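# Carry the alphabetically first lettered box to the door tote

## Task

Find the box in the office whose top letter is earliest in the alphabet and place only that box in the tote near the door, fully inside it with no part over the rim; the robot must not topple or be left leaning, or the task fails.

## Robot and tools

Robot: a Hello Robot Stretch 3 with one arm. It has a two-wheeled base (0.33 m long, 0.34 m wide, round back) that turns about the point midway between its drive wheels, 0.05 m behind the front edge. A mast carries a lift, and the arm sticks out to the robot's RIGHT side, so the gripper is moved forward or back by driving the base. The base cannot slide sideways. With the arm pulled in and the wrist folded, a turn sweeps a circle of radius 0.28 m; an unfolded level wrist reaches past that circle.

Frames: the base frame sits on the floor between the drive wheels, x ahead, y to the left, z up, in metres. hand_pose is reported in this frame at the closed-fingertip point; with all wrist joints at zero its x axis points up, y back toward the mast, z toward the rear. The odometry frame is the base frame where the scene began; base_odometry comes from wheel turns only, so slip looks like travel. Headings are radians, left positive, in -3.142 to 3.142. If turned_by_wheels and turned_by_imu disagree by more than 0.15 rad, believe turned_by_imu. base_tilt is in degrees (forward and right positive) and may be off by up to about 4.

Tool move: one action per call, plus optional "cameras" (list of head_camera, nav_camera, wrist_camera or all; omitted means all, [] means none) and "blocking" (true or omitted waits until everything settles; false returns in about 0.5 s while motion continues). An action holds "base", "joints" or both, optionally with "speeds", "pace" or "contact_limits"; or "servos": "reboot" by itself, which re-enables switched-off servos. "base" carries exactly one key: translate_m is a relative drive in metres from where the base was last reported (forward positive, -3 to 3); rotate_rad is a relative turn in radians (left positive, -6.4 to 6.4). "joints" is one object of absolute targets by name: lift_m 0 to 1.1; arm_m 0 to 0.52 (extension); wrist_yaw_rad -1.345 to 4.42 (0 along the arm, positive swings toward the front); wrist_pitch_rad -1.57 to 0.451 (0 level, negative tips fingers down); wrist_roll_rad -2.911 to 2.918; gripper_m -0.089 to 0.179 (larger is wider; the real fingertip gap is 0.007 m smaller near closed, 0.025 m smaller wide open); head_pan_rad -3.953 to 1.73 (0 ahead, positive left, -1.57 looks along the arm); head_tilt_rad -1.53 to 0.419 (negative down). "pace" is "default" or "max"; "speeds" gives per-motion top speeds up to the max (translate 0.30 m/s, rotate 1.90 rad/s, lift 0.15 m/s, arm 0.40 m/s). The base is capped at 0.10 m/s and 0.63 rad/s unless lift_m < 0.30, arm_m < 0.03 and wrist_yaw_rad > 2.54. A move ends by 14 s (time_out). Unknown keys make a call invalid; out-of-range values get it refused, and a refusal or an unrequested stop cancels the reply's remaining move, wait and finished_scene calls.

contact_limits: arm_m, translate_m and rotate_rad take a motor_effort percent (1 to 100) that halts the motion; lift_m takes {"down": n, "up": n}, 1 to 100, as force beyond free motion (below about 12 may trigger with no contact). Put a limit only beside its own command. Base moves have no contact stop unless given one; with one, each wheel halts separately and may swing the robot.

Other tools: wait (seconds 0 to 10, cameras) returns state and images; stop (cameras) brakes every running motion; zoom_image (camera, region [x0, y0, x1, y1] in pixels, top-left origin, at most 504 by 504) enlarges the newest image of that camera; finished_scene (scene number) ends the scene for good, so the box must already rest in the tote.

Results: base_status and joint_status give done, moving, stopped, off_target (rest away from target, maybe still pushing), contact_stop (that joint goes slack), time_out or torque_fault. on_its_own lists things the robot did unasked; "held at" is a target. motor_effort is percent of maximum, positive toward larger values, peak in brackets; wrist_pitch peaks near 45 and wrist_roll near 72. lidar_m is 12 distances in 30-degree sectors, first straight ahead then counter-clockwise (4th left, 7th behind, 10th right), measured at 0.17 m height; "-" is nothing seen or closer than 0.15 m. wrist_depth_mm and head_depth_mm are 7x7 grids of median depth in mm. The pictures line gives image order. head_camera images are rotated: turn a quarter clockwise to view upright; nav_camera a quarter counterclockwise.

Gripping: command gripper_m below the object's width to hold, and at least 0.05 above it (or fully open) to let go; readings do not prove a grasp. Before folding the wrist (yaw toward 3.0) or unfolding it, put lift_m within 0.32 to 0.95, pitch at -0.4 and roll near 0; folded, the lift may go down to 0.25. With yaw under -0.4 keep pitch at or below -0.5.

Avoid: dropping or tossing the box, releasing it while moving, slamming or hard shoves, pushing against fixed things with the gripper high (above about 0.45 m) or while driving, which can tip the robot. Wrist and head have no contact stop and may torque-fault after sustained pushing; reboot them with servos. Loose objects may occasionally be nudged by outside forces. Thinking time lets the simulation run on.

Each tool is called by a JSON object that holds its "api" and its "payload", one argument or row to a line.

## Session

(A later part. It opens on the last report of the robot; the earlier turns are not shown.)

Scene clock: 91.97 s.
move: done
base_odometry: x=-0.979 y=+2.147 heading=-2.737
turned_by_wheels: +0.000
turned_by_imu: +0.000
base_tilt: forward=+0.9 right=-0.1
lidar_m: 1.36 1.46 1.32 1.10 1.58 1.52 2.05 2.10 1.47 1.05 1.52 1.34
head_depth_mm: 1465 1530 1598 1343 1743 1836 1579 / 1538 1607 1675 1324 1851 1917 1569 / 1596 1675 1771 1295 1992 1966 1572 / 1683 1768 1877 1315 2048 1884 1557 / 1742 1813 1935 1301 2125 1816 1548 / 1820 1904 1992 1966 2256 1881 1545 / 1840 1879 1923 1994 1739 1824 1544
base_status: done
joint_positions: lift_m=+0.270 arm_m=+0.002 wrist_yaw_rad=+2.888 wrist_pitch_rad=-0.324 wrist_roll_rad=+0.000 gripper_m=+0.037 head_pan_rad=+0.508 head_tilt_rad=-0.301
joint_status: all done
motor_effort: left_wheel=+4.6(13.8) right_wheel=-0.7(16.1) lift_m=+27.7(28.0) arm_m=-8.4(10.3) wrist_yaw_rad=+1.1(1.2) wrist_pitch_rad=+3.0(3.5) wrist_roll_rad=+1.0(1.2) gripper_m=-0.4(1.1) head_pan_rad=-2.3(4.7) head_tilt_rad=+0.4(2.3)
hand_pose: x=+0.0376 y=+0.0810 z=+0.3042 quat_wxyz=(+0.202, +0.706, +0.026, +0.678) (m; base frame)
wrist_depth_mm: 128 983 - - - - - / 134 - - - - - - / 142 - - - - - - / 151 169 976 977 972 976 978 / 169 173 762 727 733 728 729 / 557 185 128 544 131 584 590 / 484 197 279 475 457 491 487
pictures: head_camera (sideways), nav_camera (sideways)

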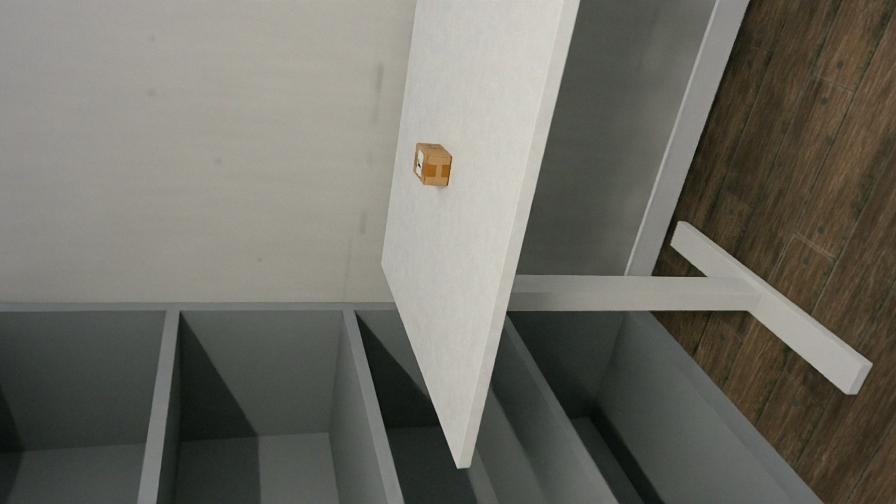

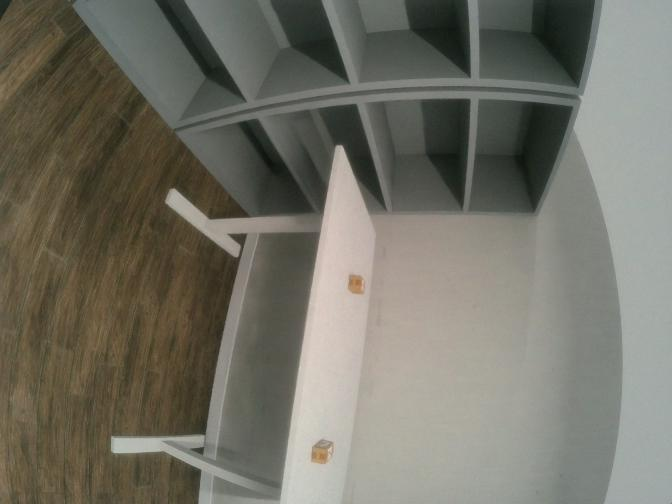

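{"api": "zoom_image", "payload": {
  "camera": "head_camera",
  "region": [405, 135, 460, 195]
}}

Scaled by 8.400 from the camera's 896x504 image, which has a finer 1280x720 frame.

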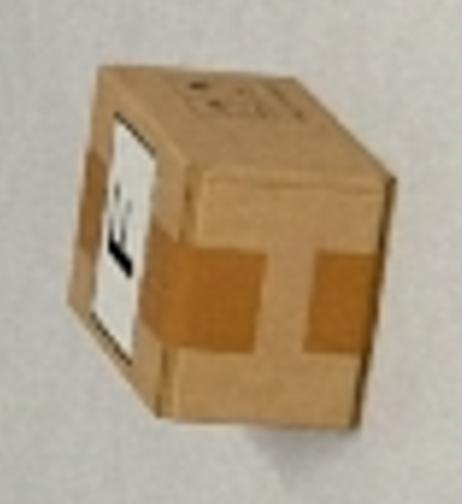

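{"api": "move", "payload": {
  "joints": {"head_pan_rad": -1.65, "head_tilt_rad": -0.4},
  "pace": "max",
  "cameras": ["head_camera"]
}}

Scene clock: 105.57 s.
move: done
base_odometry: x=-0.979 y=+2.147 heading=-2.737
turned_by_wheels: +0.000
turned_by_imu: +0.001
base_tilt: forward=+1.0 right=-0.1
lidar_m: 1.36 1.46 1.32 1.10 1.58 1.52 2.05 2.09 1.47 1.05 1.52 1.34
head_depth_mm: 1311 1400 1470 900 1791 1765 1441 / 1298 1381 1442 897 1764 1763 1454 / 1287 1364 1420 887 1744 1761 1431 / 1266 1355 1400 886 1697 1767 1429 / 1248 1338 1395 883 1688 1755 1421 / 1238 1316 1371 880 1655 1641 1359 / 1225 1298 1364 870 1584 1676 1419
joint_positions: lift_m=+0.270 arm_m=+0.002 wrist_yaw_rad=+2.888 wrist_pitch_rad=-0.324 wrist_roll_rad=+0.000 gripper_m=+0.037 head_pan_rad=-1.700 head_tilt_rad=-0.398
joint_status: all done
motor_effort: left_wheel=+4.7(4.8) right_wheel=-0.9(0.9) lift_m=+27.4(27.7) arm_m=-4.8(5.7) wrist_yaw_rad=+0.9(1.4) wrist_pitch_rad=+3.3(3.4) wrist_roll_rad=+0.8(1.2) gripper_m=+0.0(0.9) head_pan_rad=+2.4(4.6) head_tilt_rad=-2.5(5.6)
hand_pose: x=+0.0376 y=+0.0810 z=+0.3042 quat_wxyz=(+0.202, +0.706, +0.026, +0.678) (m; base frame)
wrist_depth_mm: 129 967 - - - - - / 134 - - - - - - / 142 - - - - - - / 151 169 964 974 978 973 976 / 169 174 765 720 734 726 733 / 558 185 128 541 131 582 584 / 483 197 279 474 459 489 486
pictures: head_camera (sideways)

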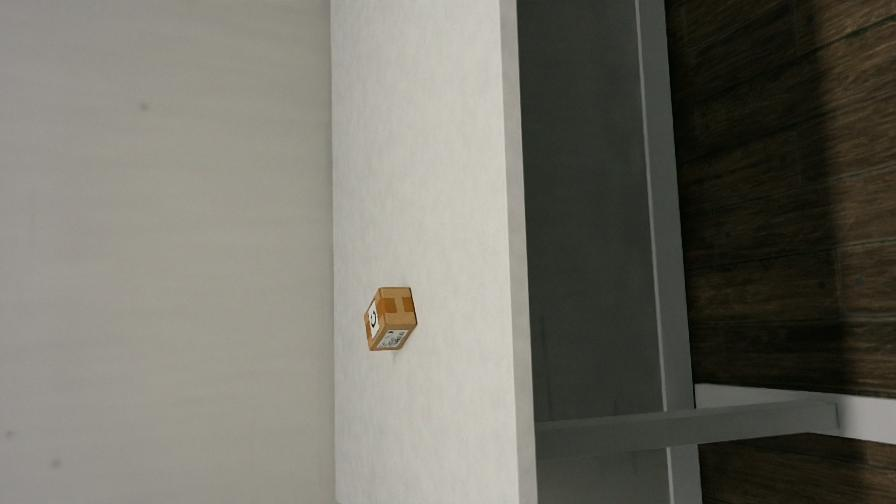

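{"api": "zoom_image", "payload": {
  "camera": "head_camera",
  "region": [358, 280, 423, 355]
}}

Scaled by 6.720 from the camera's 896x504 image, which has a finer 1280x720 frame.

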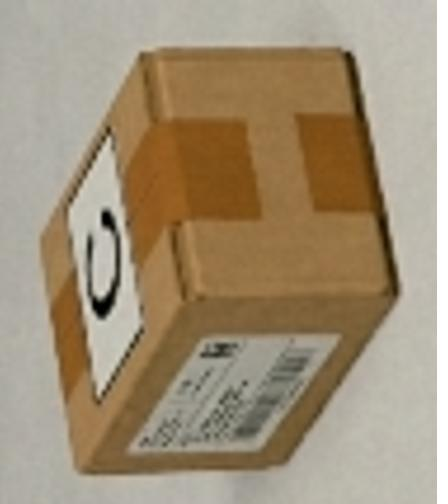

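{"api": "move", "payload": {
  "base": {"translate_m": 0.25},
  "joints": {"head_pan_rad": 0.5, "head_tilt_rad": -0.35},
  "pace": "max",
  "cameras": ["head_camera"]
}}

Scene clock: 114.90 s.
move: done
base_odometry: x=-1.209 y=+2.049 heading=-2.737
turned_by_wheels: +0.000
turned_by_imu: +0.001
base_tilt: forward=+0.9 right=+0.0
lidar_m: 1.47 1.26 1.21 1.51 1.37 1.71 2.30 1.65 1.56 1.03 1.51 1.10
head_depth_mm: 1242 1299 1357 1139 765 1629 1492 / 1301 1360 1442 1138 799 1724 1497 / 1363 1446 1528 1127 839 1771 1486 / 1440 1517 1602 1096 883 1851 1482 / 1500 1592 1703 1118 1419 1679 1486 / 1531 1653 1733 1112 1996 1766 1445 / 1604 1743 1818 1106 2005 1716 1483
base_status: done
joint_positions: lift_m=+0.270 arm_m=+0.002 wrist_yaw_rad=+2.888 wrist_pitch_rad=-0.324 wrist_roll_rad=+0.000 gripper_m=+0.037 head_pan_rad=+0.515 head_tilt_rad=-0.352
joint_status: all done
measured_speeds: translate_m=+0.000 rotate_rad=+0.000 lift_m=+0.000 arm_m=+0.000 wrist_yaw_rad=+0.000 wrist_pitch_rad=+0.000 wrist_roll_rad=+0.000 head_pan_rad=-0.024 head_tilt_rad=+0.000
motor_effort: left_wheel=+4.5(13.6) right_wheel=+1.0(15.4) lift_m=+27.1(27.5) arm_m=+0.2(2.4) wrist_yaw_rad=+1.0(1.4) wrist_pitch_rad=+3.3(3.4) wrist_roll_rad=+1.0(1.1) gripper_m=-0.2(1.3) head_pan_rad=-4.0(4.5) head_tilt_rad=+3.9(7.9)
hand_pose: x=+0.0376 y=+0.0810 z=+0.3042 quat_wxyz=(+0.202, +0.706, +0.026, +0.678) (m; base frame)
wrist_depth_mm: 128 - - - - - - / 134 - - - - - - / 143 - - - - - - / 151 169 968 963 972 964 971 / 169 173 768 725 728 732 730 / 558 184 128 536 131 586 585 / 486 197 280 473 456 488 488
pictures: head_camera (sideways)

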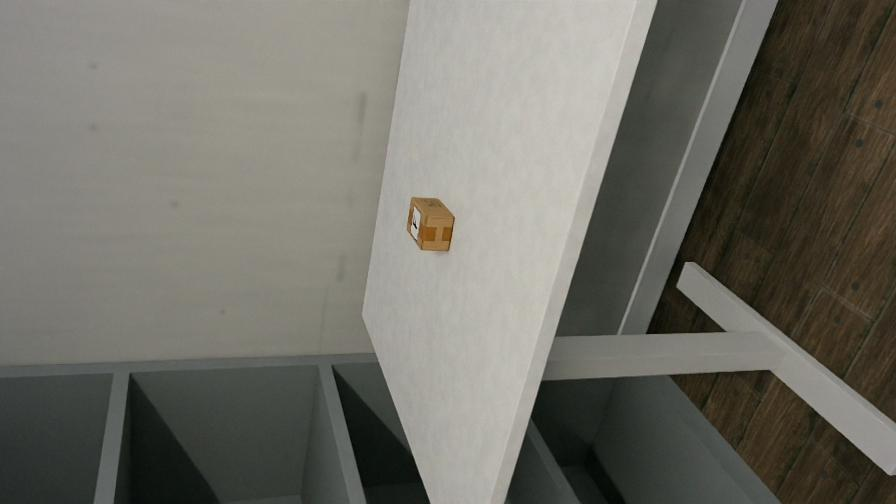

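{"api": "zoom_image", "payload": {
  "camera": "head_camera",
  "region": [402, 192, 432, 252]
}}

Scaled by 8.400 from the camera's 896x504 image, which has a finer 1280x720 frame.

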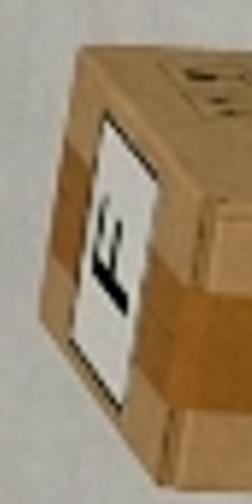

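{"api": "move", "payload": {
  "base": {"rotate_rad": 0.326},
  "pace": "max",
  "cameras": []
}}

{"api": "move", "payload": {
  "base": {"translate_m": -0.312},
  "pace": "max",
  "cameras": []
}}

{"api": "move", "payload": {
  "base": {"rotate_rad": -0.326},
  "joints": {"lift_m": 0.93, "wrist_pitch_rad": -0.4, "gripper_m": 0.179, "head_pan_rad": -1.57, "head_tilt_rad": -0.4},
  "pace": "max",
  "cameras": ["head_camera"]
}}

{"api": "move", "payload": {
  "joints": {"wrist_yaw_rad": 0.37, "wrist_pitch_rad": -0.35},
  "pace": "max",
  "cameras": ["head_camera", "wrist_camera"]
}}

Scene clock: 145.80 s.
move: done
turned_by_wheels: +0.326
turned_by_imu: +0.325
base_status: done
motor_effort: left_wheel=-6.5(16.0) right_wheel=+7.9(15.9) lift_m=+26.8(27.1) arm_m=+2.7(3.3) wrist_yaw_rad=+0.3(1.1) wrist_pitch_rad=+3.0(3.4) wrist_roll_rad=+0.9(1.1) gripper_m=-0.6(1.5) head_pan_rad=-2.8(4.7) head_tilt_rad=+3.4(4.3)
pictures: none

Scene clock: 148.13 s.
move: done
turned_by_wheels: +0.000
turned_by_imu: +0.001
base_status: done
motor_effort: left_wheel=-5.1(20.0) right_wheel=-2.2(8.4) lift_m=+26.5(27.1) arm_m=+1.4(3.0) wrist_yaw_rad=+0.6(1.3) wrist_pitch_rad=+2.9(3.5) wrist_roll_rad=+0.8(1.1) gripper_m=-0.1(1.1) head_pan_rad=-3.6(4.2) head_tilt_rad=+1.6(4.3)
pictures: none

Scene clock: 153.33 s.
move: done
turned_by_wheels: -0.326
turned_by_imu: -0.324
base_status: done
joint_status: all done
motor_effort: left_wheel=+8.9(16.0) right_wheel=-6.5(15.1) lift_m=+29.5(32.9) arm_m=-7.0(7.2) wrist_yaw_rad=+0.9(1.4) wrist_pitch_rad=+2.7(6.4) wrist_roll_rad=+0.9(1.2) gripper_m=-0.1(94.2) head_pan_rad=+2.8(5.1) head_tilt_rad=-2.2(5.5)
pictures: head_camera (sideways)

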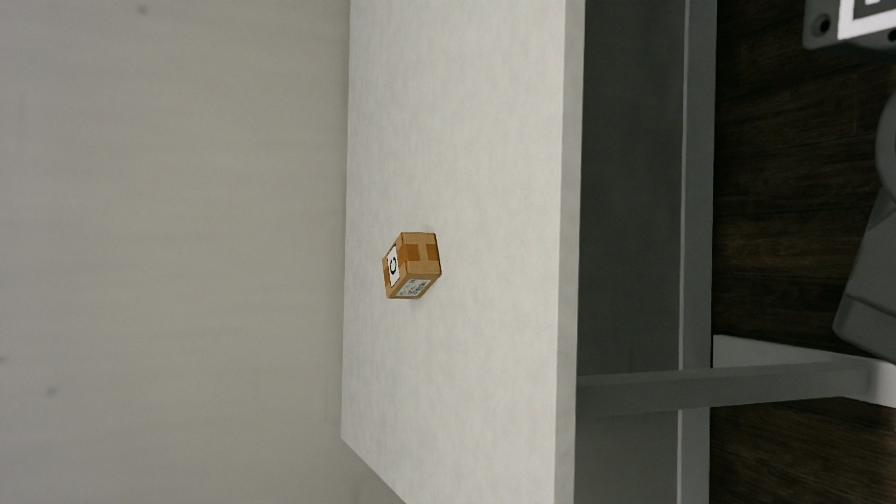

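Scene clock: 154.97 s.
move: done
base_odometry: x=-0.976 y=+2.257 heading=-2.737
turned_by_wheels: +0.000
turned_by_imu: +0.000
base_tilt: forward=+0.9 right=-0.1
lidar_m: 1.37 1.56 1.43 1.19 1.56 2.11 2.00 2.04 1.37 1.01 0.97 1.86
head_depth_mm: 1169 1249 1307 893 718 1681 1524 / 1165 1252 1326 892 714 1681 1440 / 1172 1250 1308 887 715 1659 1426 / 1167 1251 1309 884 708 1687 - / 1166 1249 1319 872 706 1667 1381 / 1172 1250 1322 872 700 1288 1298 / 1175 1254 1340 869 1577 1681 380
joint_positions: lift_m=+0.930 arm_m=+0.002 wrist_yaw_rad=+0.373 wrist_pitch_rad=-0.371 wrist_roll_rad=+0.000 gripper_m=+0.179 head_pan_rad=-1.570 head_tilt_rad=-0.400
joint_status: all done
motor_effort: left_wheel=+8.7(8.9) right_wheel=-6.0(6.7) lift_m=+29.0(29.7) arm_m=-9.9(10.2) wrist_yaw_rad=-2.5(7.8) wrist_pitch_rad=+3.5(6.4) wrist_roll_rad=+0.8(1.2) gripper_m=+0.2(1.2) head_pan_rad=+4.4(4.4) head_tilt_rad=-2.2(3.1)
hand_pose: x=+0.0625 y=-0.3610 z=+0.9534 quat_wxyz=(+0.707, +0.257, -0.658, +0.001) (m; base frame)
wrist_depth_mm: - - - - - - - / - - - - - - - / - - - - - - - / - - - - - - - / - - - - - - - / - - - - - 136 - / 114 - - - - - 107
pictures: head_camera (sideways), wrist_camera

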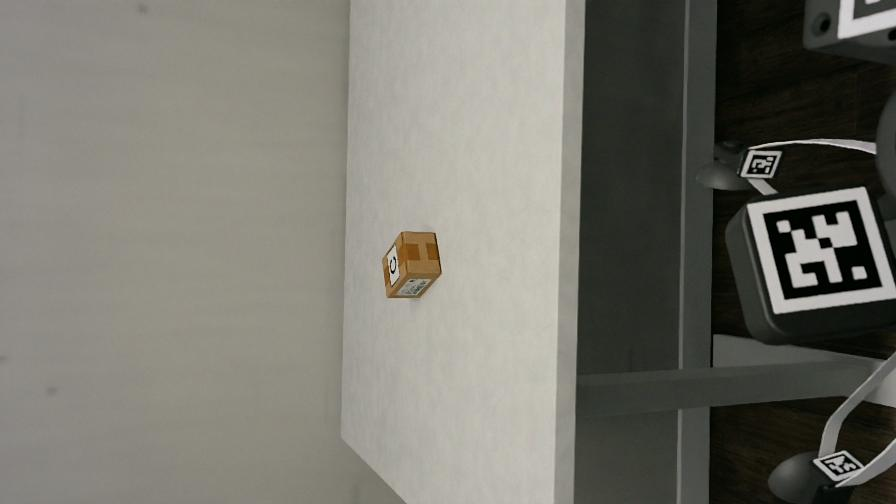

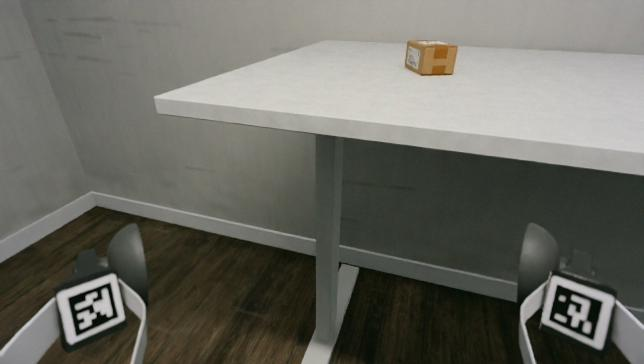

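{"api": "move", "payload": {
  "joints": {"lift_m": 0.946},
  "cameras": []
}}

{"api": "move", "payload": {
  "joints": {"arm_m": 0.34},
  "speeds": {"arm_m": 0.25},
  "cameras": ["head_camera", "wrist_camera"]
}}

Scene clock: 170.80 s.
move: done
turned_by_wheels: +0.000
turned_by_imu: +0.001
joint_status: all done
motor_effort: left_wheel=+8.8(8.9) right_wheel=-6.2(7.0) lift_m=+28.8(31.9) arm_m=-17.1(17.2) wrist_yaw_rad=-2.3(2.7) wrist_pitch_rad=+3.5(3.8) wrist_roll_rad=+0.8(1.0) gripper_m=-0.5(1.3) head_pan_rad=+3.4(4.0) head_tilt_rad=-2.1(3.2)
pictures: none

Scene clock: 174.20 s.
move: done
base_odometry: x=-0.976 y=+2.257 heading=-2.737
turned_by_wheels: +0.000
turned_by_imu: +0.001
base_tilt: forward=+0.8 right=-0.1
lidar_m: 1.37 1.55 1.43 1.19 1.56 2.11 2.00 2.05 1.37 1.01 0.97 1.86
head_depth_mm: 1173 1251 1312 372 652 1671 1438 / 1179 1249 1320 446 682 1689 1424 / 1163 1254 1321 457 652 1679 1430 / 1169 1249 1308 783 676 1684 1428 / 1170 1253 1310 875 705 1684 1422 / 1171 1247 1323 871 702 1283 1307 / 1174 1255 1336 868 1577 1669 1415
joint_positions: lift_m=+0.946 arm_m=+0.340 wrist_yaw_rad=+0.373 wrist_pitch_rad=-0.370 wrist_roll_rad=+0.000 gripper_m=+0.179 head_pan_rad=-1.570 head_tilt_rad=-0.400
joint_status: all done
motor_effort: left_wheel=+8.7(9.0) right_wheel=-6.3(6.8) lift_m=+21.1(28.8) arm_m=+23.7(26.4) wrist_yaw_rad=-1.9(2.4) wrist_pitch_rad=+3.4(3.8) wrist_roll_rad=+0.9(1.1) gripper_m=+0.0(1.1) head_pan_rad=+2.2(4.4) head_tilt_rad=-2.0(3.5)
hand_pose: x=+0.0624 y=-0.6994 z=+0.9696 quat_wxyz=(+0.707, +0.257, -0.658, +0.001) (m; base frame)
wrist_depth_mm: - - - - - - - / - - - - - - - / - - - - 314 - - / - 263 264 265 265 267 253 / 216 208 217 219 219 219 219 / - 166 177 179 179 172 167 / 114 150 155 151 151 151 107
pictures: head_camera (sideways), wrist_camera

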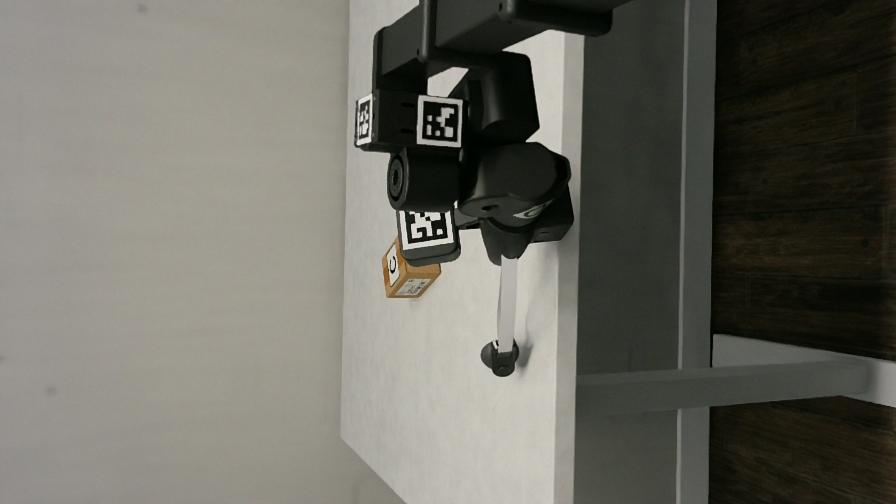

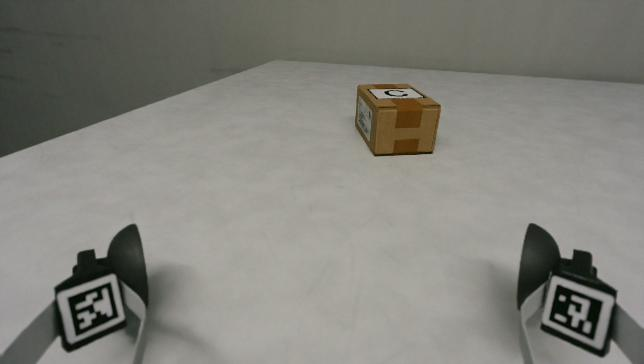

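{"api": "move", "payload": {
  "joints": {"arm_m": 0.0},
  "pace": "max",
  "cameras": []
}}

{"api": "move", "payload": {
  "base": {"rotate_rad": 0.375},
  "joints": {"wrist_yaw_rad": 0.0},
  "pace": "max",
  "cameras": []
}}

{"api": "move", "payload": {
  "base": {"translate_m": -0.265},
  "pace": "max",
  "cameras": ["head_camera", "wrist_camera"]
}}

Scene clock: 200.33 s.
move: done
turned_by_wheels: +0.000
turned_by_imu: +0.001
joint_status: all done
joint sent to its limit — arm_m, lower limit.
motor_effort: left_wheel=+8.1(8.8) right_wheel=-6.3(6.8) lift_m=+24.1(24.2) arm_m=-23.1(25.7) wrist_yaw_rad=-1.9(2.3) wrist_pitch_rad=+3.6(3.6) wrist_roll_rad=+1.0(1.2) gripper_m=+0.0(1.5) head_pan_rad=+2.3(3.8) head_tilt_rad=-0.2(2.1)
pictures: none

Scene clock: 201.87 s.
move: done
turned_by_wheels: +0.374
turned_by_imu: +0.373
base_status: done
joint_status: all done
motor_effort: left_wheel=-9.7(14.7) right_wheel=+11.0(14.4) lift_m=+25.1(25.1) arm_m=-21.4(23.5) wrist_yaw_rad=-1.4(6.0) wrist_pitch_rad=+3.2(3.7) wrist_roll_rad=+0.8(1.2) gripper_m=-0.5(1.3) head_pan_rad=+2.8(3.8) head_tilt_rad=-0.4(2.1)
pictures: none

Scene clock: 205.47 s.
move: done
base_odometry: x=-0.787 y=+2.443 heading=-2.363
turned_by_wheels: +0.000
turned_by_imu: +0.001
base_tilt: forward=+0.8 right=-0.1
lidar_m: 1.81 1.64 1.27 1.47 1.98 1.75 1.75 1.14 1.31 0.98 1.56 1.60
head_depth_mm: 1077 1139 1207 896 627 1473 - / 1112 1186 1248 894 625 1565 1474 / 1149 1228 1281 863 649 1608 - / 1188 1272 1337 865 673 1689 1386 / 1237 1313 1376 878 705 1170 1315 / 1281 1368 1480 876 1746 1732 1422 / 1329 1430 1551 871 1851 1737 1417
base_status: done
joint_positions: lift_m=+0.946 arm_m=+0.002 wrist_yaw_rad=+0.003 wrist_pitch_rad=-0.369 wrist_roll_rad=+0.000 gripper_m=+0.179 head_pan_rad=-1.570 head_tilt_rad=-0.400
motor_effort: left_wheel=-10.8(16.8) right_wheel=+1.1(6.7) lift_m=+27.4(27.5) arm_m=-19.8(21.8) wrist_yaw_rad=-2.0(2.4) wrist_pitch_rad=+3.3(3.8) wrist_roll_rad=+0.8(1.1) gripper_m=-0.5(1.3) head_pan_rad=+1.7(3.1) head_tilt_rad=+0.5(1.7)
hand_pose: x=-0.0209 y=-0.3770 z=+0.9698 quat_wxyz=(+0.696, +0.131, -0.694, -0.129) (m; base frame)
wrist_depth_mm: - - - - - - - / - - - - - - - / - - - - - - - / - - - - - - - / - - - - - - - / - - - - - 136 - / 114 - - - - - 107
pictures: head_camera (sideways), wrist_camera

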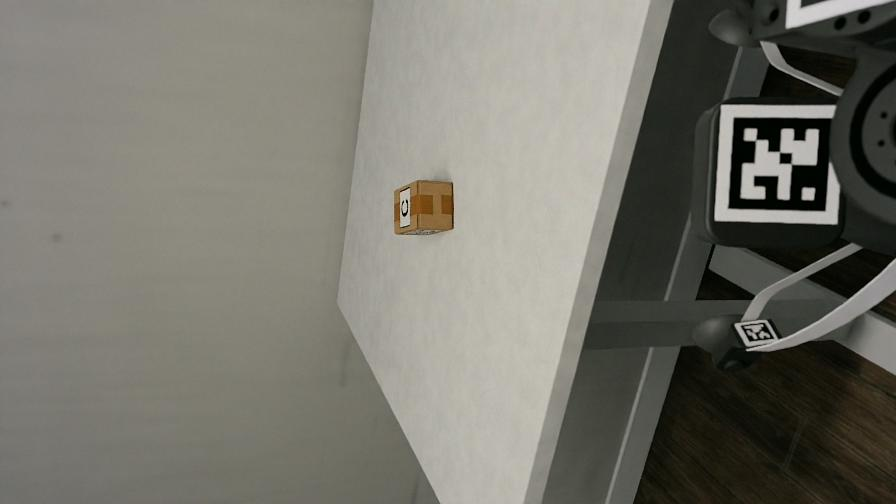

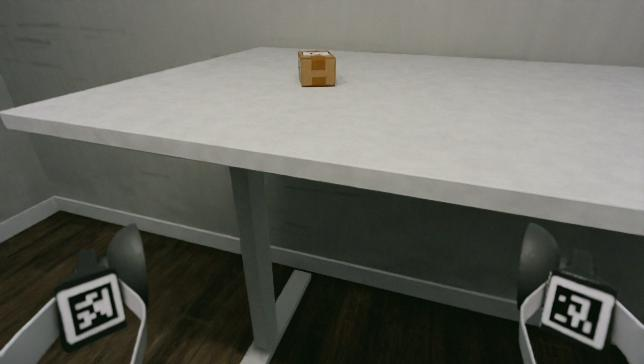

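{"api": "move", "payload": {
  "base": {"translate_m": 0.016},
  "joints": {"arm_m": 0.38},
  "speeds": {"arm_m": 0.25},
  "cameras": ["wrist_camera"]
}}

Scene clock: 213.77 s.
move: done
base_odometry: x=-0.799 y=+2.432 heading=-2.363
turned_by_wheels: +0.000
turned_by_imu: +0.001
base_tilt: forward=+1.0 right=-0.1
lidar_m: 1.80 1.63 1.27 1.47 1.99 1.77 1.77 1.16 1.32 0.98 1.57 1.58
head_depth_mm: 1077 1142 1206 378 555 1510 1440 / 1116 1181 1231 470 623 1573 1436 / 1157 1221 1289 492 605 1634 1430 / 1192 1278 1328 882 676 1675 1429 / 1236 1322 1395 875 704 1259 1338 / 1288 1374 1489 869 1762 1747 1416 / 1340 1437 1549 869 1870 1728 1411
base_status: done
joint_positions: lift_m=+0.946 arm_m=+0.380 wrist_yaw_rad=+0.003 wrist_pitch_rad=-0.369 wrist_roll_rad=+0.000 gripper_m=+0.179 head_pan_rad=-1.570 head_tilt_rad=-0.400
joint_status: all done
motor_effort: left_wheel=+1.7(7.3) right_wheel=+9.7(13.4) lift_m=+29.8(30.3) arm_m=+23.6(26.2) wrist_yaw_rad=-2.1(2.3) wrist_pitch_rad=+3.2(3.8) wrist_roll_rad=+0.8(1.2) gripper_m=+0.1(1.4) head_pan_rad=+0.8(3.0) head_tilt_rad=+0.8(1.9)
hand_pose: x=-0.0209 y=-0.7553 z=+0.9698 quat_wxyz=(+0.696, +0.131, -0.694, -0.129) (m; base frame)
wrist_depth_mm: - - - - - - - / - - - - - - - / - - - 249 - - - / 251 265 267 251 - - - / 218 208 218 219 221 221 221 / - 167 179 179 180 174 168 / 111 151 157 152 152 152 107
pictures: wrist_camera

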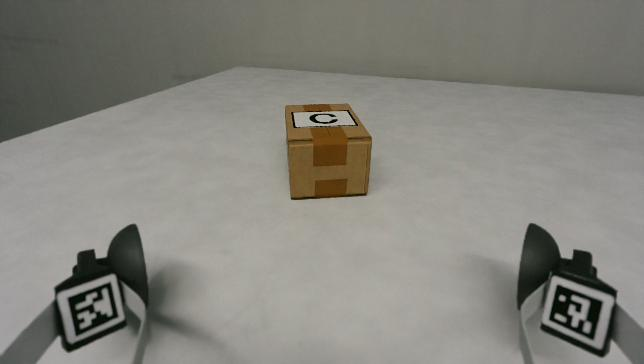

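{"api": "move", "payload": {
  "joints": {"arm_m": 0.517, "lift_m": 0.942},
  "cameras": ["wrist_camera"]
}}

{"api": "move", "payload": {
  "joints": {"gripper_m": 0.01},
  "cameras": ["wrist_camera"]
}}

Scene clock: 219.90 s.
move: done
turned_by_wheels: +0.000
turned_by_imu: +0.001
joint_status: all done
motor_effort: left_wheel=+1.7(2.0) right_wheel=+9.6(10.4) lift_m=+21.2(27.7) arm_m=+24.0(26.0) wrist_yaw_rad=-1.7(2.2) wrist_pitch_rad=+3.0(3.8) wrist_roll_rad=+0.7(1.1) gripper_m=+0.0(1.5) head_pan_rad=+0.6(2.4) head_tilt_rad=+2.6(2.7)
pictures: wrist_camera

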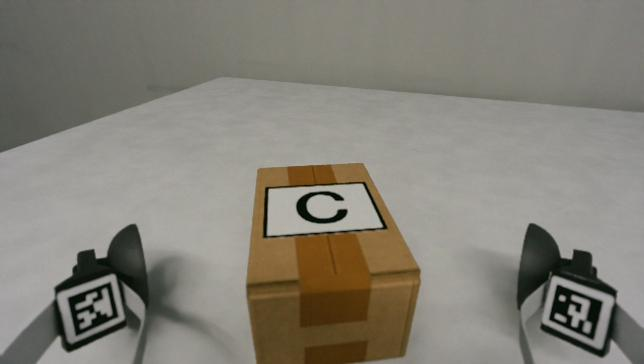

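Scene clock: 222.13 s.
move: done
base_odometry: x=-0.799 y=+2.432 heading=-2.363
turned_by_wheels: +0.000
turned_by_imu: +0.000
base_tilt: forward=+1.0 right=+0.0
lidar_m: 1.79 1.63 1.27 1.47 1.99 1.76 1.77 1.15 1.32 0.98 1.57 1.58
head_depth_mm: 1076 1146 1203 364 556 1521 1442 / 1110 1178 1175 750 624 1560 1429 / 1154 1229 1258 694 649 1642 1423 / 1193 1271 1334 883 675 1688 1423 / 1231 1323 1388 878 707 1270 1339 / 1290 1381 1481 871 1753 1735 1413 / 1330 1433 1548 863 1874 1733 1416
joint_positions: lift_m=+0.942 arm_m=+0.517 wrist_yaw_rad=+0.003 wrist_pitch_rad=-0.364 wrist_roll_rad=+0.000 gripper_m=+0.011 head_pan_rad=-1.570 head_tilt_rad=-0.400
joint_status: all done
motor_effort: left_wheel=+1.8(2.0) right_wheel=+9.0(10.0) lift_m=+22.0(22.2) arm_m=+23.7(24.4) wrist_yaw_rad=-1.9(2.3) wrist_pitch_rad=+2.6(3.7) wrist_roll_rad=+0.9(1.2) gripper_m=-26.7(99.5) head_pan_rad=+0.7(2.6) head_tilt_rad=+2.6(3.0)
hand_pose: x=-0.0209 y=-0.8928 z=+0.9669 quat_wxyz=(+0.696, +0.129, -0.695, -0.127) (m; base frame)
wrist_depth_mm: - - - - - - - / - - - - - - - / - - - - - - - / - 260 182 170 262 263 265 / 213 213 154 133 154 215 216 / 168 175 127 125 130 176 177 / 147 147 139 139 144 101 148
pictures: wrist_camera

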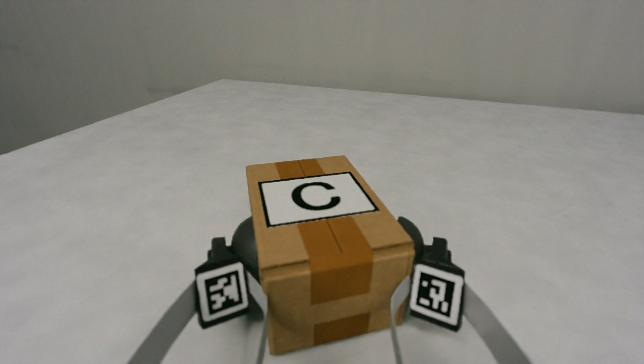

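{"api": "move", "payload": {
  "joints": {"lift_m": 0.99},
  "speeds": {"lift_m": 0.07},
  "cameras": ["wrist_camera"]
}}

{"api": "move", "payload": {
  "joints": {"arm_m": 0.0},
  "speeds": {"arm_m": 0.25},
  "cameras": ["wrist_camera", "nav_camera"]
}}

Scene clock: 226.60 s.
move: done
turned_by_wheels: +0.000
turned_by_imu: +0.001
joint_status: all done
motor_effort: left_wheel=+1.7(1.9) right_wheel=+8.7(9.5) lift_m=+30.9(32.2) arm_m=+22.9(23.7) wrist_yaw_rad=-1.3(2.2) wrist_pitch_rad=+4.4(4.4) wrist_roll_rad=+0.8(1.0) gripper_m=-13.0(14.2) head_pan_rad=+0.9(2.0) head_tilt_rad=+2.1(3.4)
pictures: wrist_camera

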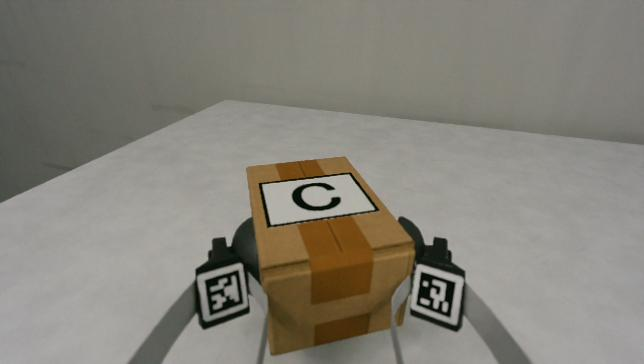

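Scene clock: 230.73 s.
move: done
base_odometry: x=-0.799 y=+2.432 heading=-2.363
turned_by_wheels: +0.000
turned_by_imu: +0.001
base_tilt: forward=+0.9 right=-0.2
lidar_m: 1.79 1.63 1.27 1.48 1.99 1.76 1.77 1.15 1.32 0.98 1.57 1.58
head_depth_mm: 1075 1144 1204 899 627 1488 - / 1118 1177 1246 891 652 - - / 1147 1231 1290 886 648 - - / 1190 1281 1335 882 646 1584 1413 / 1234 1324 1388 879 707 1269 1333 / 1282 1378 1488 872 1746 1747 1433 / 1340 1436 1547 871 1865 1734 1425
joint_positions: lift_m=+0.990 arm_m=+0.002 wrist_yaw_rad=+0.003 wrist_pitch_rad=-0.375 wrist_roll_rad=+0.000 gripper_m=+0.014 head_pan_rad=-1.570 head_tilt_rad=-0.400
joint_status: all done
joint sent to its limit — arm_m, lower limit.
motor_effort: left_wheel=+1.8(2.1) right_wheel=+8.9(9.7) lift_m=+22.6(31.2) arm_m=-23.6(25.6) wrist_yaw_rad=-2.0(2.3) wrist_pitch_rad=+4.2(4.7) wrist_roll_rad=+0.6(1.0) gripper_m=-13.2(14.3) head_pan_rad=+0.8(2.1) head_tilt_rad=+3.2(4.5)
hand_pose: x=-0.0209 y=-0.3764 z=+1.0125 quat_wxyz=(+0.695, +0.133, -0.694, -0.131) (m; base frame)
wrist_depth_mm: - - - - - - - / - - - - - - - / - - - - - - - / - - 183 172 - - - / - - 150 133 139 - - / - - 127 125 130 - - / - - - - - - -
pictures: nav_camera (sideways), wrist_camera

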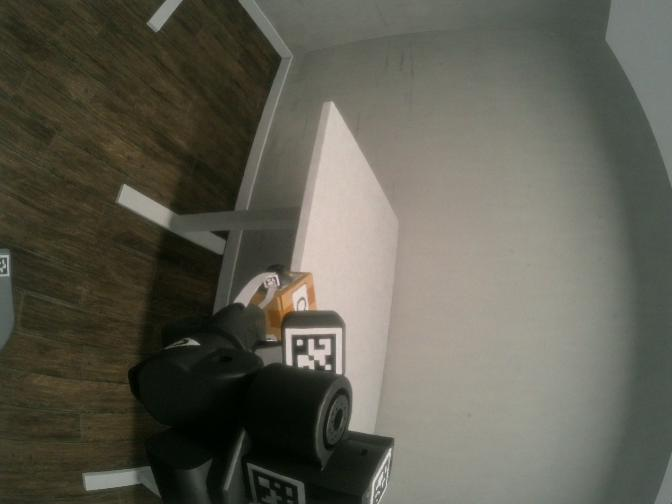

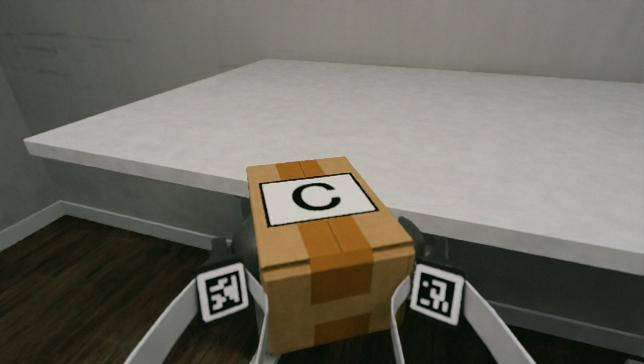

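{"api": "move", "payload": {
  "base": {"rotate_rad": 2.146},
  "joints": {"lift_m": 0.3, "wrist_yaw_rad": 2.6, "wrist_pitch_rad": -0.3, "head_pan_rad": 0.0, "head_tilt_rad": -0.5},
  "pace": "max",
  "cameras": ["wrist_camera", "nav_camera"]
}}

Scene clock: 257.70 s.
move: done
base_odometry: x=-0.799 y=+2.432 heading=-0.218
turned_by_wheels: +2.145
turned_by_imu: +2.140
base_tilt: forward=+0.9 right=-0.2
lidar_m: 1.96 1.76 1.77 1.15 1.32 0.98 1.60 1.58 1.80 1.63 1.27 1.48
head_depth_mm: 2318 2549 2859 2528 1742 1589 1342 / 2136 2350 2620 2656 1978 1585 1327 / 2005 2165 2394 2509 1956 1595 1330 / 1836 2020 2200 2406 1963 1574 1321 / 1731 1873 2047 2243 1966 1583 1320 / 1635 1753 1892 2079 1965 1577 1324 / 1541 1636 1770 1934 1963 1576 1324
base_status: done
joint_positions: lift_m=+0.300 arm_m=+0.002 wrist_yaw_rad=+2.597 wrist_pitch_rad=-0.329 wrist_roll_rad=+0.000 gripper_m=+0.014 head_pan_rad=+0.001 head_tilt_rad=-0.500
joint_status: all done
motor_effort: left_wheel=-9.5(14.0) right_wheel=+11.0(16.6) lift_m=+22.1(23.7) arm_m=-22.5(23.6) wrist_yaw_rad=+3.0(10.0) wrist_pitch_rad=+5.0(8.4) wrist_roll_rad=+0.9(1.2) gripper_m=-13.6(14.2) head_pan_rad=-2.3(5.6) head_tilt_rad=-1.9(4.8)
hand_pose: x=+0.1004 y=+0.0540 z=+0.3332 quat_wxyz=(+0.299, +0.703, -0.076, +0.641) (m; base frame)
wrist_depth_mm: - - - - - - - / - - - - - - - / - - - - - - - / - - - 174 - - - / 762 773 152 132 156 770 784 / 618 649 127 125 130 626 620 / 515 490 484 488 508 502 519
pictures: nav_camera (sideways), wrist_camera

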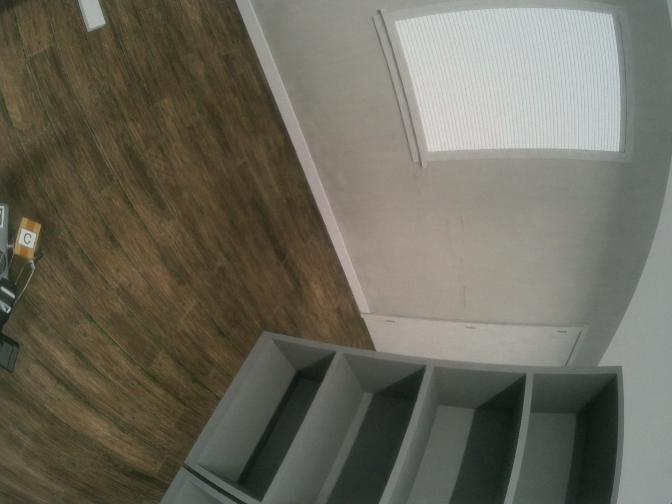

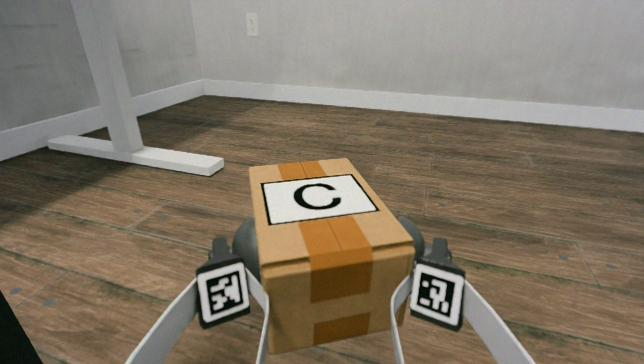

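{"api": "move", "payload": {
  "joints": {"lift_m": 0.285},
  "pace": "max",
  "cameras": []
}}

{"api": "move", "payload": {
  "base": {"translate_m": 1.69},
  "pace": "max",
  "cameras": []
}}

{"api": "move", "payload": {
  "base": {"rotate_rad": -0.944},
  "joints": {"head_pan_rad": 0.0, "head_tilt_rad": -0.5},
  "pace": "max",
  "cameras": ["nav_camera", "head_camera"]
}}

Scene clock: 263.33 s.
move: done
turned_by_wheels: +0.000
turned_by_imu: +0.001
joint_status: all done
motor_effort: left_wheel=-9.4(9.7) right_wheel=+11.0(11.7) lift_m=+21.3(23.3) arm_m=-19.8(20.7) wrist_yaw_rad=+3.4(3.6) wrist_pitch_rad=+5.0(5.5) wrist_roll_rad=+1.0(1.1) gripper_m=-12.8(14.3) head_pan_rad=-3.0(4.3) head_tilt_rad=-2.6(3.3)
pictures: none

Scene clock: 270.37 s.
move: done
turned_by_wheels: +0.000
turned_by_imu: -0.001
base_status: done
motor_effort: left_wheel=+1.9(14.2) right_wheel=+4.4(18.2) lift_m=+30.2(31.2) arm_m=-15.7(20.1) wrist_yaw_rad=+2.8(3.5) wrist_pitch_rad=+5.2(5.6) wrist_roll_rad=+0.8(1.2) gripper_m=-13.2(14.3) head_pan_rad=-2.1(4.5) head_tilt_rad=+0.9(2.7)
pictures: none

Scene clock: 272.07 s.
move: done
base_odometry: x=+0.851 y=+2.067 heading=-1.161
turned_by_wheels: -0.944
turned_by_imu: -0.940
base_tilt: forward=+1.0 right=-0.3
lidar_m: 2.36 0.75 0.52 0.49 0.50 0.65 1.49 2.02 2.62 1.36 0.51 0.63
head_depth_mm: 1992 2137 2362 2472 1966 1595 1331 / 1987 2173 2342 2487 1965 1586 1332 / 2003 2155 2354 2499 1953 1581 1330 / 1992 2168 2346 2504 1962 1575 1325 / 2006 2159 2341 2490 1966 1570 1310 / 1977 2112 2304 2372 1964 1566 1315 / 1579 1564 1583 1580 1599 1503 1312
base_status: done
joint_positions: lift_m=+0.285 arm_m=+0.002 wrist_yaw_rad=+2.598 wrist_pitch_rad=-0.329 wrist_roll_rad=+0.000 gripper_m=+0.014 head_pan_rad=+0.000 head_tilt_rad=-0.501
joint_status: all done
motor_effort: left_wheel=+9.0(17.8) right_wheel=-9.3(15.0) lift_m=+29.0(30.4) arm_m=-21.0(21.0) wrist_yaw_rad=+2.5(3.1) wrist_pitch_rad=+5.3(5.5) wrist_roll_rad=+0.8(1.1) gripper_m=-13.4(14.3) head_pan_rad=-2.5(4.1) head_tilt_rad=+1.1(2.4)
hand_pose: x=+0.1002 y=+0.0541 z=+0.3182 quat_wxyz=(+0.299, +0.703, -0.076, +0.641) (m; base frame)
wrist_depth_mm: - - - - - - - / - - - - - - - / - - - - - - - / - - - 174 927 992 - / - - 146 133 156 749 754 / 503 544 127 125 130 607 602 / 498 472 470 468 487 486 503
pictures: head_camera (sideways), nav_camera (sideways)

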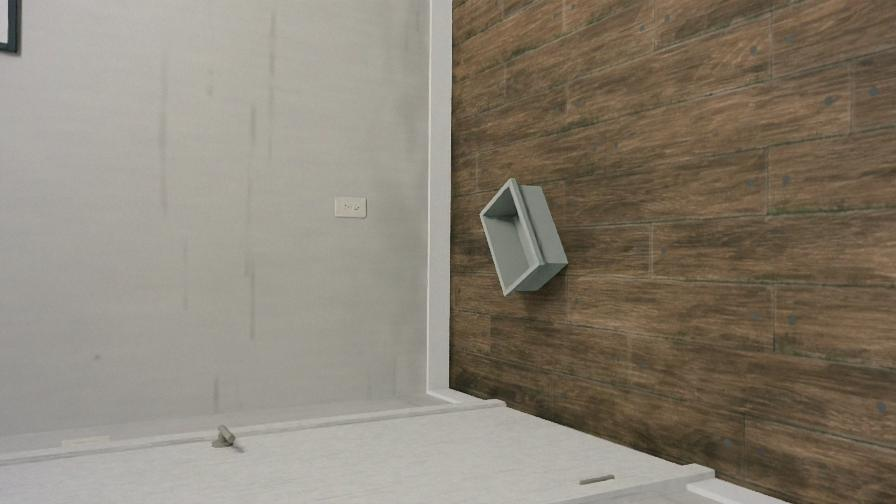

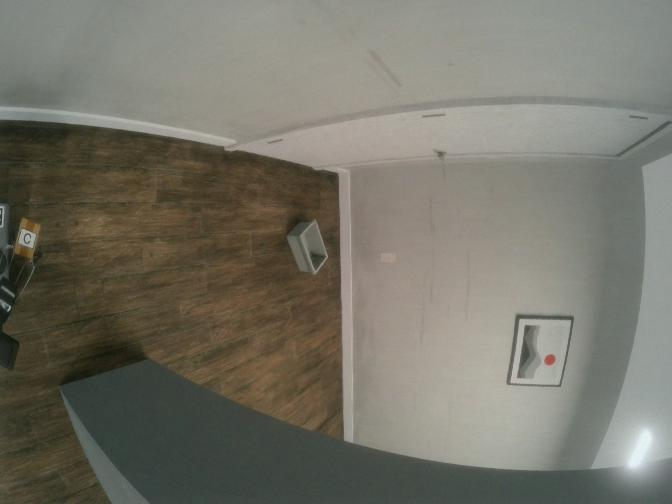

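{"api": "move", "payload": {
  "base": {"translate_m": 1.226},
  "pace": "max",
  "cameras": []
}}

{"api": "move", "payload": {
  "base": {"rotate_rad": 1.571},
  "joints": {"head_pan_rad": -1.57, "head_tilt_rad": -0.8},
  "pace": "max",
  "cameras": ["nav_camera", "head_camera"]
}}

Scene clock: 300.53 s.
move: done
turned_by_wheels: +0.000
turned_by_imu: +0.000
base_status: done
motor_effort: left_wheel=+10.4(17.7) right_wheel=-4.2(14.2) lift_m=+24.2(27.5) arm_m=-23.1(23.6) wrist_yaw_rad=+2.5(3.3) wrist_pitch_rad=+5.0(5.4) wrist_roll_rad=+0.8(1.1) gripper_m=-13.1(14.4) head_pan_rad=-1.8(3.8) head_tilt_rad=+2.3(3.7)
pictures: none

Scene clock: 302.63 s.
move: done
base_odometry: x=+1.340 y=+0.943 heading=+0.410
turned_by_wheels: +1.571
turned_by_imu: +1.565
base_tilt: forward=+1.1 right=-0.1
lidar_m: 0.55 0.59 0.75 1.68 0.71 0.78 1.73 1.80 1.22 1.14 0.88 0.60
head_depth_mm: 1015 1156 1342 1611 1492 1306 1154 / 1009 1145 1336 1602 1502 1299 1157 / 1004 1147 1323 1588 1494 1251 1156 / 998 1137 1316 1571 1476 1299 1158 / 998 1141 1322 1561 1490 1259 1137 / 994 1128 1316 1552 1482 1303 1151 / 993 1122 1298 1550 1485 1310 1153
base_status: done
joint_positions: lift_m=+0.285 arm_m=+0.002 wrist_yaw_rad=+2.598 wrist_pitch_rad=-0.329 wrist_roll_rad=+0.000 gripper_m=+0.014 head_pan_rad=-1.586 head_tilt_rad=-0.799
joint_status: all done
measured_speeds: translate_m=+0.000 rotate_rad=+0.000 lift_m=+0.000 arm_m=+0.000 wrist_yaw_rad=+0.000 wrist_pitch_rad=+0.000 wrist_roll_rad=+0.000 head_pan_rad=+0.024 head_tilt_rad=+0.000
motor_effort: left_wheel=-9.1(16.2) right_wheel=+9.0(18.1) lift_m=+22.8(24.3) arm_m=-23.4(23.8) wrist_yaw_rad=+2.7(3.1) wrist_pitch_rad=+5.2(5.4) wrist_roll_rad=+0.9(1.1) gripper_m=-13.1(14.3) head_pan_rad=+2.8(5.6) head_tilt_rad=-5.0(6.9)
hand_pose: x=+0.1002 y=+0.0541 z=+0.3182 quat_wxyz=(+0.299, +0.703, -0.076, +0.641) (m; base frame)
wrist_depth_mm: - - - - - - 376 / - - - - - - 400 / - - - - - - 412 / 980 984 993 172 - - 444 / 747 747 152 133 139 - 458 / 605 625 127 125 130 559 471 / 498 470 473 473 487 486 485
pictures: head_camera (sideways), nav_camera (sideways)

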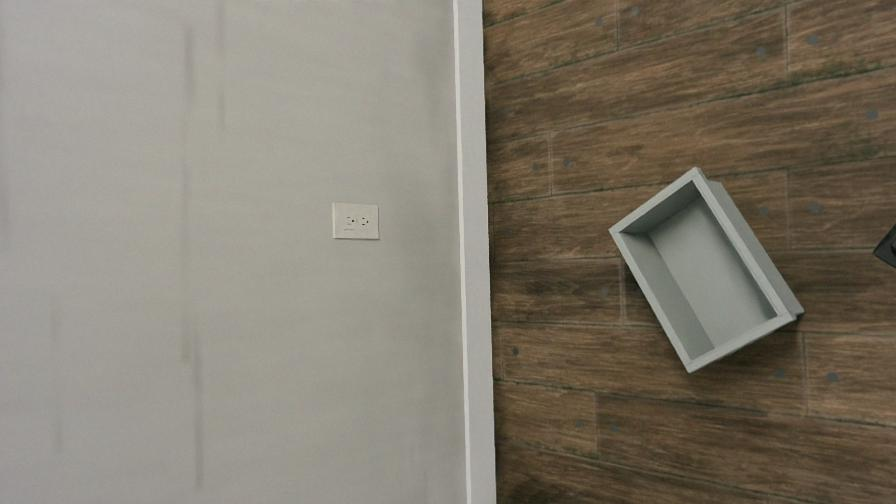

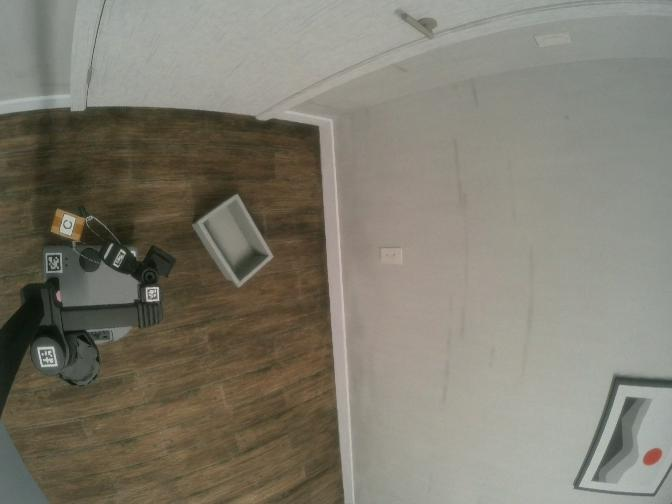

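{"api": "move", "payload": {
  "base": {"translate_m": 0.078},
  "joints": {"lift_m": 0.52},
  "pace": "max",
  "cameras": []
}}

{"api": "move", "payload": {
  "joints": {"wrist_yaw_rad": 0.0},
  "pace": "max",
  "cameras": []
}}

{"api": "move", "payload": {
  "joints": {"wrist_pitch_rad": -1.57, "arm_m": 0.42},
  "speeds": {"arm_m": 0.25},
  "cameras": ["wrist_camera", "head_camera"]
}}

Scene clock: 315.80 s.
move: done
turned_by_wheels: +0.000
turned_by_imu: +0.001
base_status: done
joint_status: all done
motor_effort: left_wheel=+3.0(8.8) right_wheel=+5.0(15.2) lift_m=+29.3(32.6) arm_m=-19.7(21.2) wrist_yaw_rad=+2.3(3.1) wrist_pitch_rad=+5.0(5.5) wrist_roll_rad=+1.0(1.1) gripper_m=-13.3(14.0) head_pan_rad=+2.7(4.5) head_tilt_rad=-4.3(5.5)
pictures: none

Scene clock: 317.43 s.
move: done
turned_by_wheels: +0.000
turned_by_imu: +0.000
joint_status: all done
motor_effort: left_wheel=+3.1(3.1) right_wheel=+5.4(5.6) lift_m=+27.0(29.7) arm_m=-18.3(19.9) wrist_yaw_rad=-2.3(9.9) wrist_pitch_rad=+5.1(5.4) wrist_roll_rad=+1.0(1.3) gripper_m=-13.5(14.1) head_pan_rad=+2.3(4.6) head_tilt_rad=-4.2(5.0)
pictures: none

Scene clock: 321.17 s.
move: done
base_odometry: x=+1.411 y=+0.974 heading=+0.410
turned_by_wheels: +0.000
turned_by_imu: +0.001
base_tilt: forward=+0.9 right=-0.1
lidar_m: 0.47 0.48 0.65 1.45 0.76 0.79 1.75 1.79 1.22 1.14 0.76 0.52
head_depth_mm: 997 1135 1328 1584 1491 1301 1137 / 993 1141 1318 1486 679 565 501 / 997 1140 1322 758 940 1275 1154 / 995 1137 1318 1573 1467 1278 1143 / 991 1126 1309 1567 1487 1273 1153 / 992 1133 1302 1566 1494 1301 1161 / 987 1121 1304 1524 1467 1306 1152
joint_positions: lift_m=+0.520 arm_m=+0.420 wrist_yaw_rad=+0.003 wrist_pitch_rad=-1.565 wrist_roll_rad=+0.000 gripper_m=+0.014 head_pan_rad=-1.570 head_tilt_rad=-0.800
joint_status: all done
motor_effort: left_wheel=+2.8(3.2) right_wheel=+4.9(5.7) lift_m=+21.4(26.9) arm_m=+24.1(26.6) wrist_yaw_rad=-2.2(2.9) wrist_pitch_rad=-1.3(6.4) wrist_roll_rad=+0.8(1.2) gripper_m=-13.8(14.2) head_pan_rad=+2.8(4.1) head_tilt_rad=-3.2(5.4)
hand_pose: x=-0.0217 y=-0.5424 z=+0.4023 quat_wxyz=(+0.502, +0.499, -0.500, -0.498) (m; base frame)
wrist_depth_mm: 553 553 548 551 542 535 537 / 563 561 559 550 545 548 547 / 580 572 567 - 524 563 559 / 587 583 458 172 572 573 567 / 604 596 152 133 156 587 584 / 614 609 127 125 130 593 596 / 620 624 622 616 615 611 602
pictures: head_camera (sideways), wrist_camera

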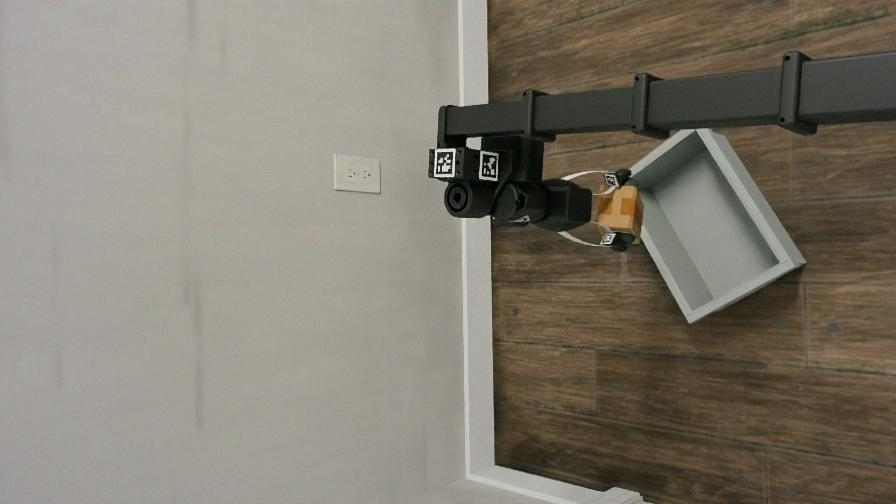

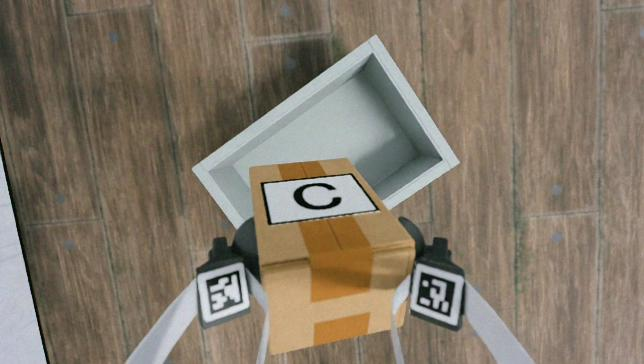

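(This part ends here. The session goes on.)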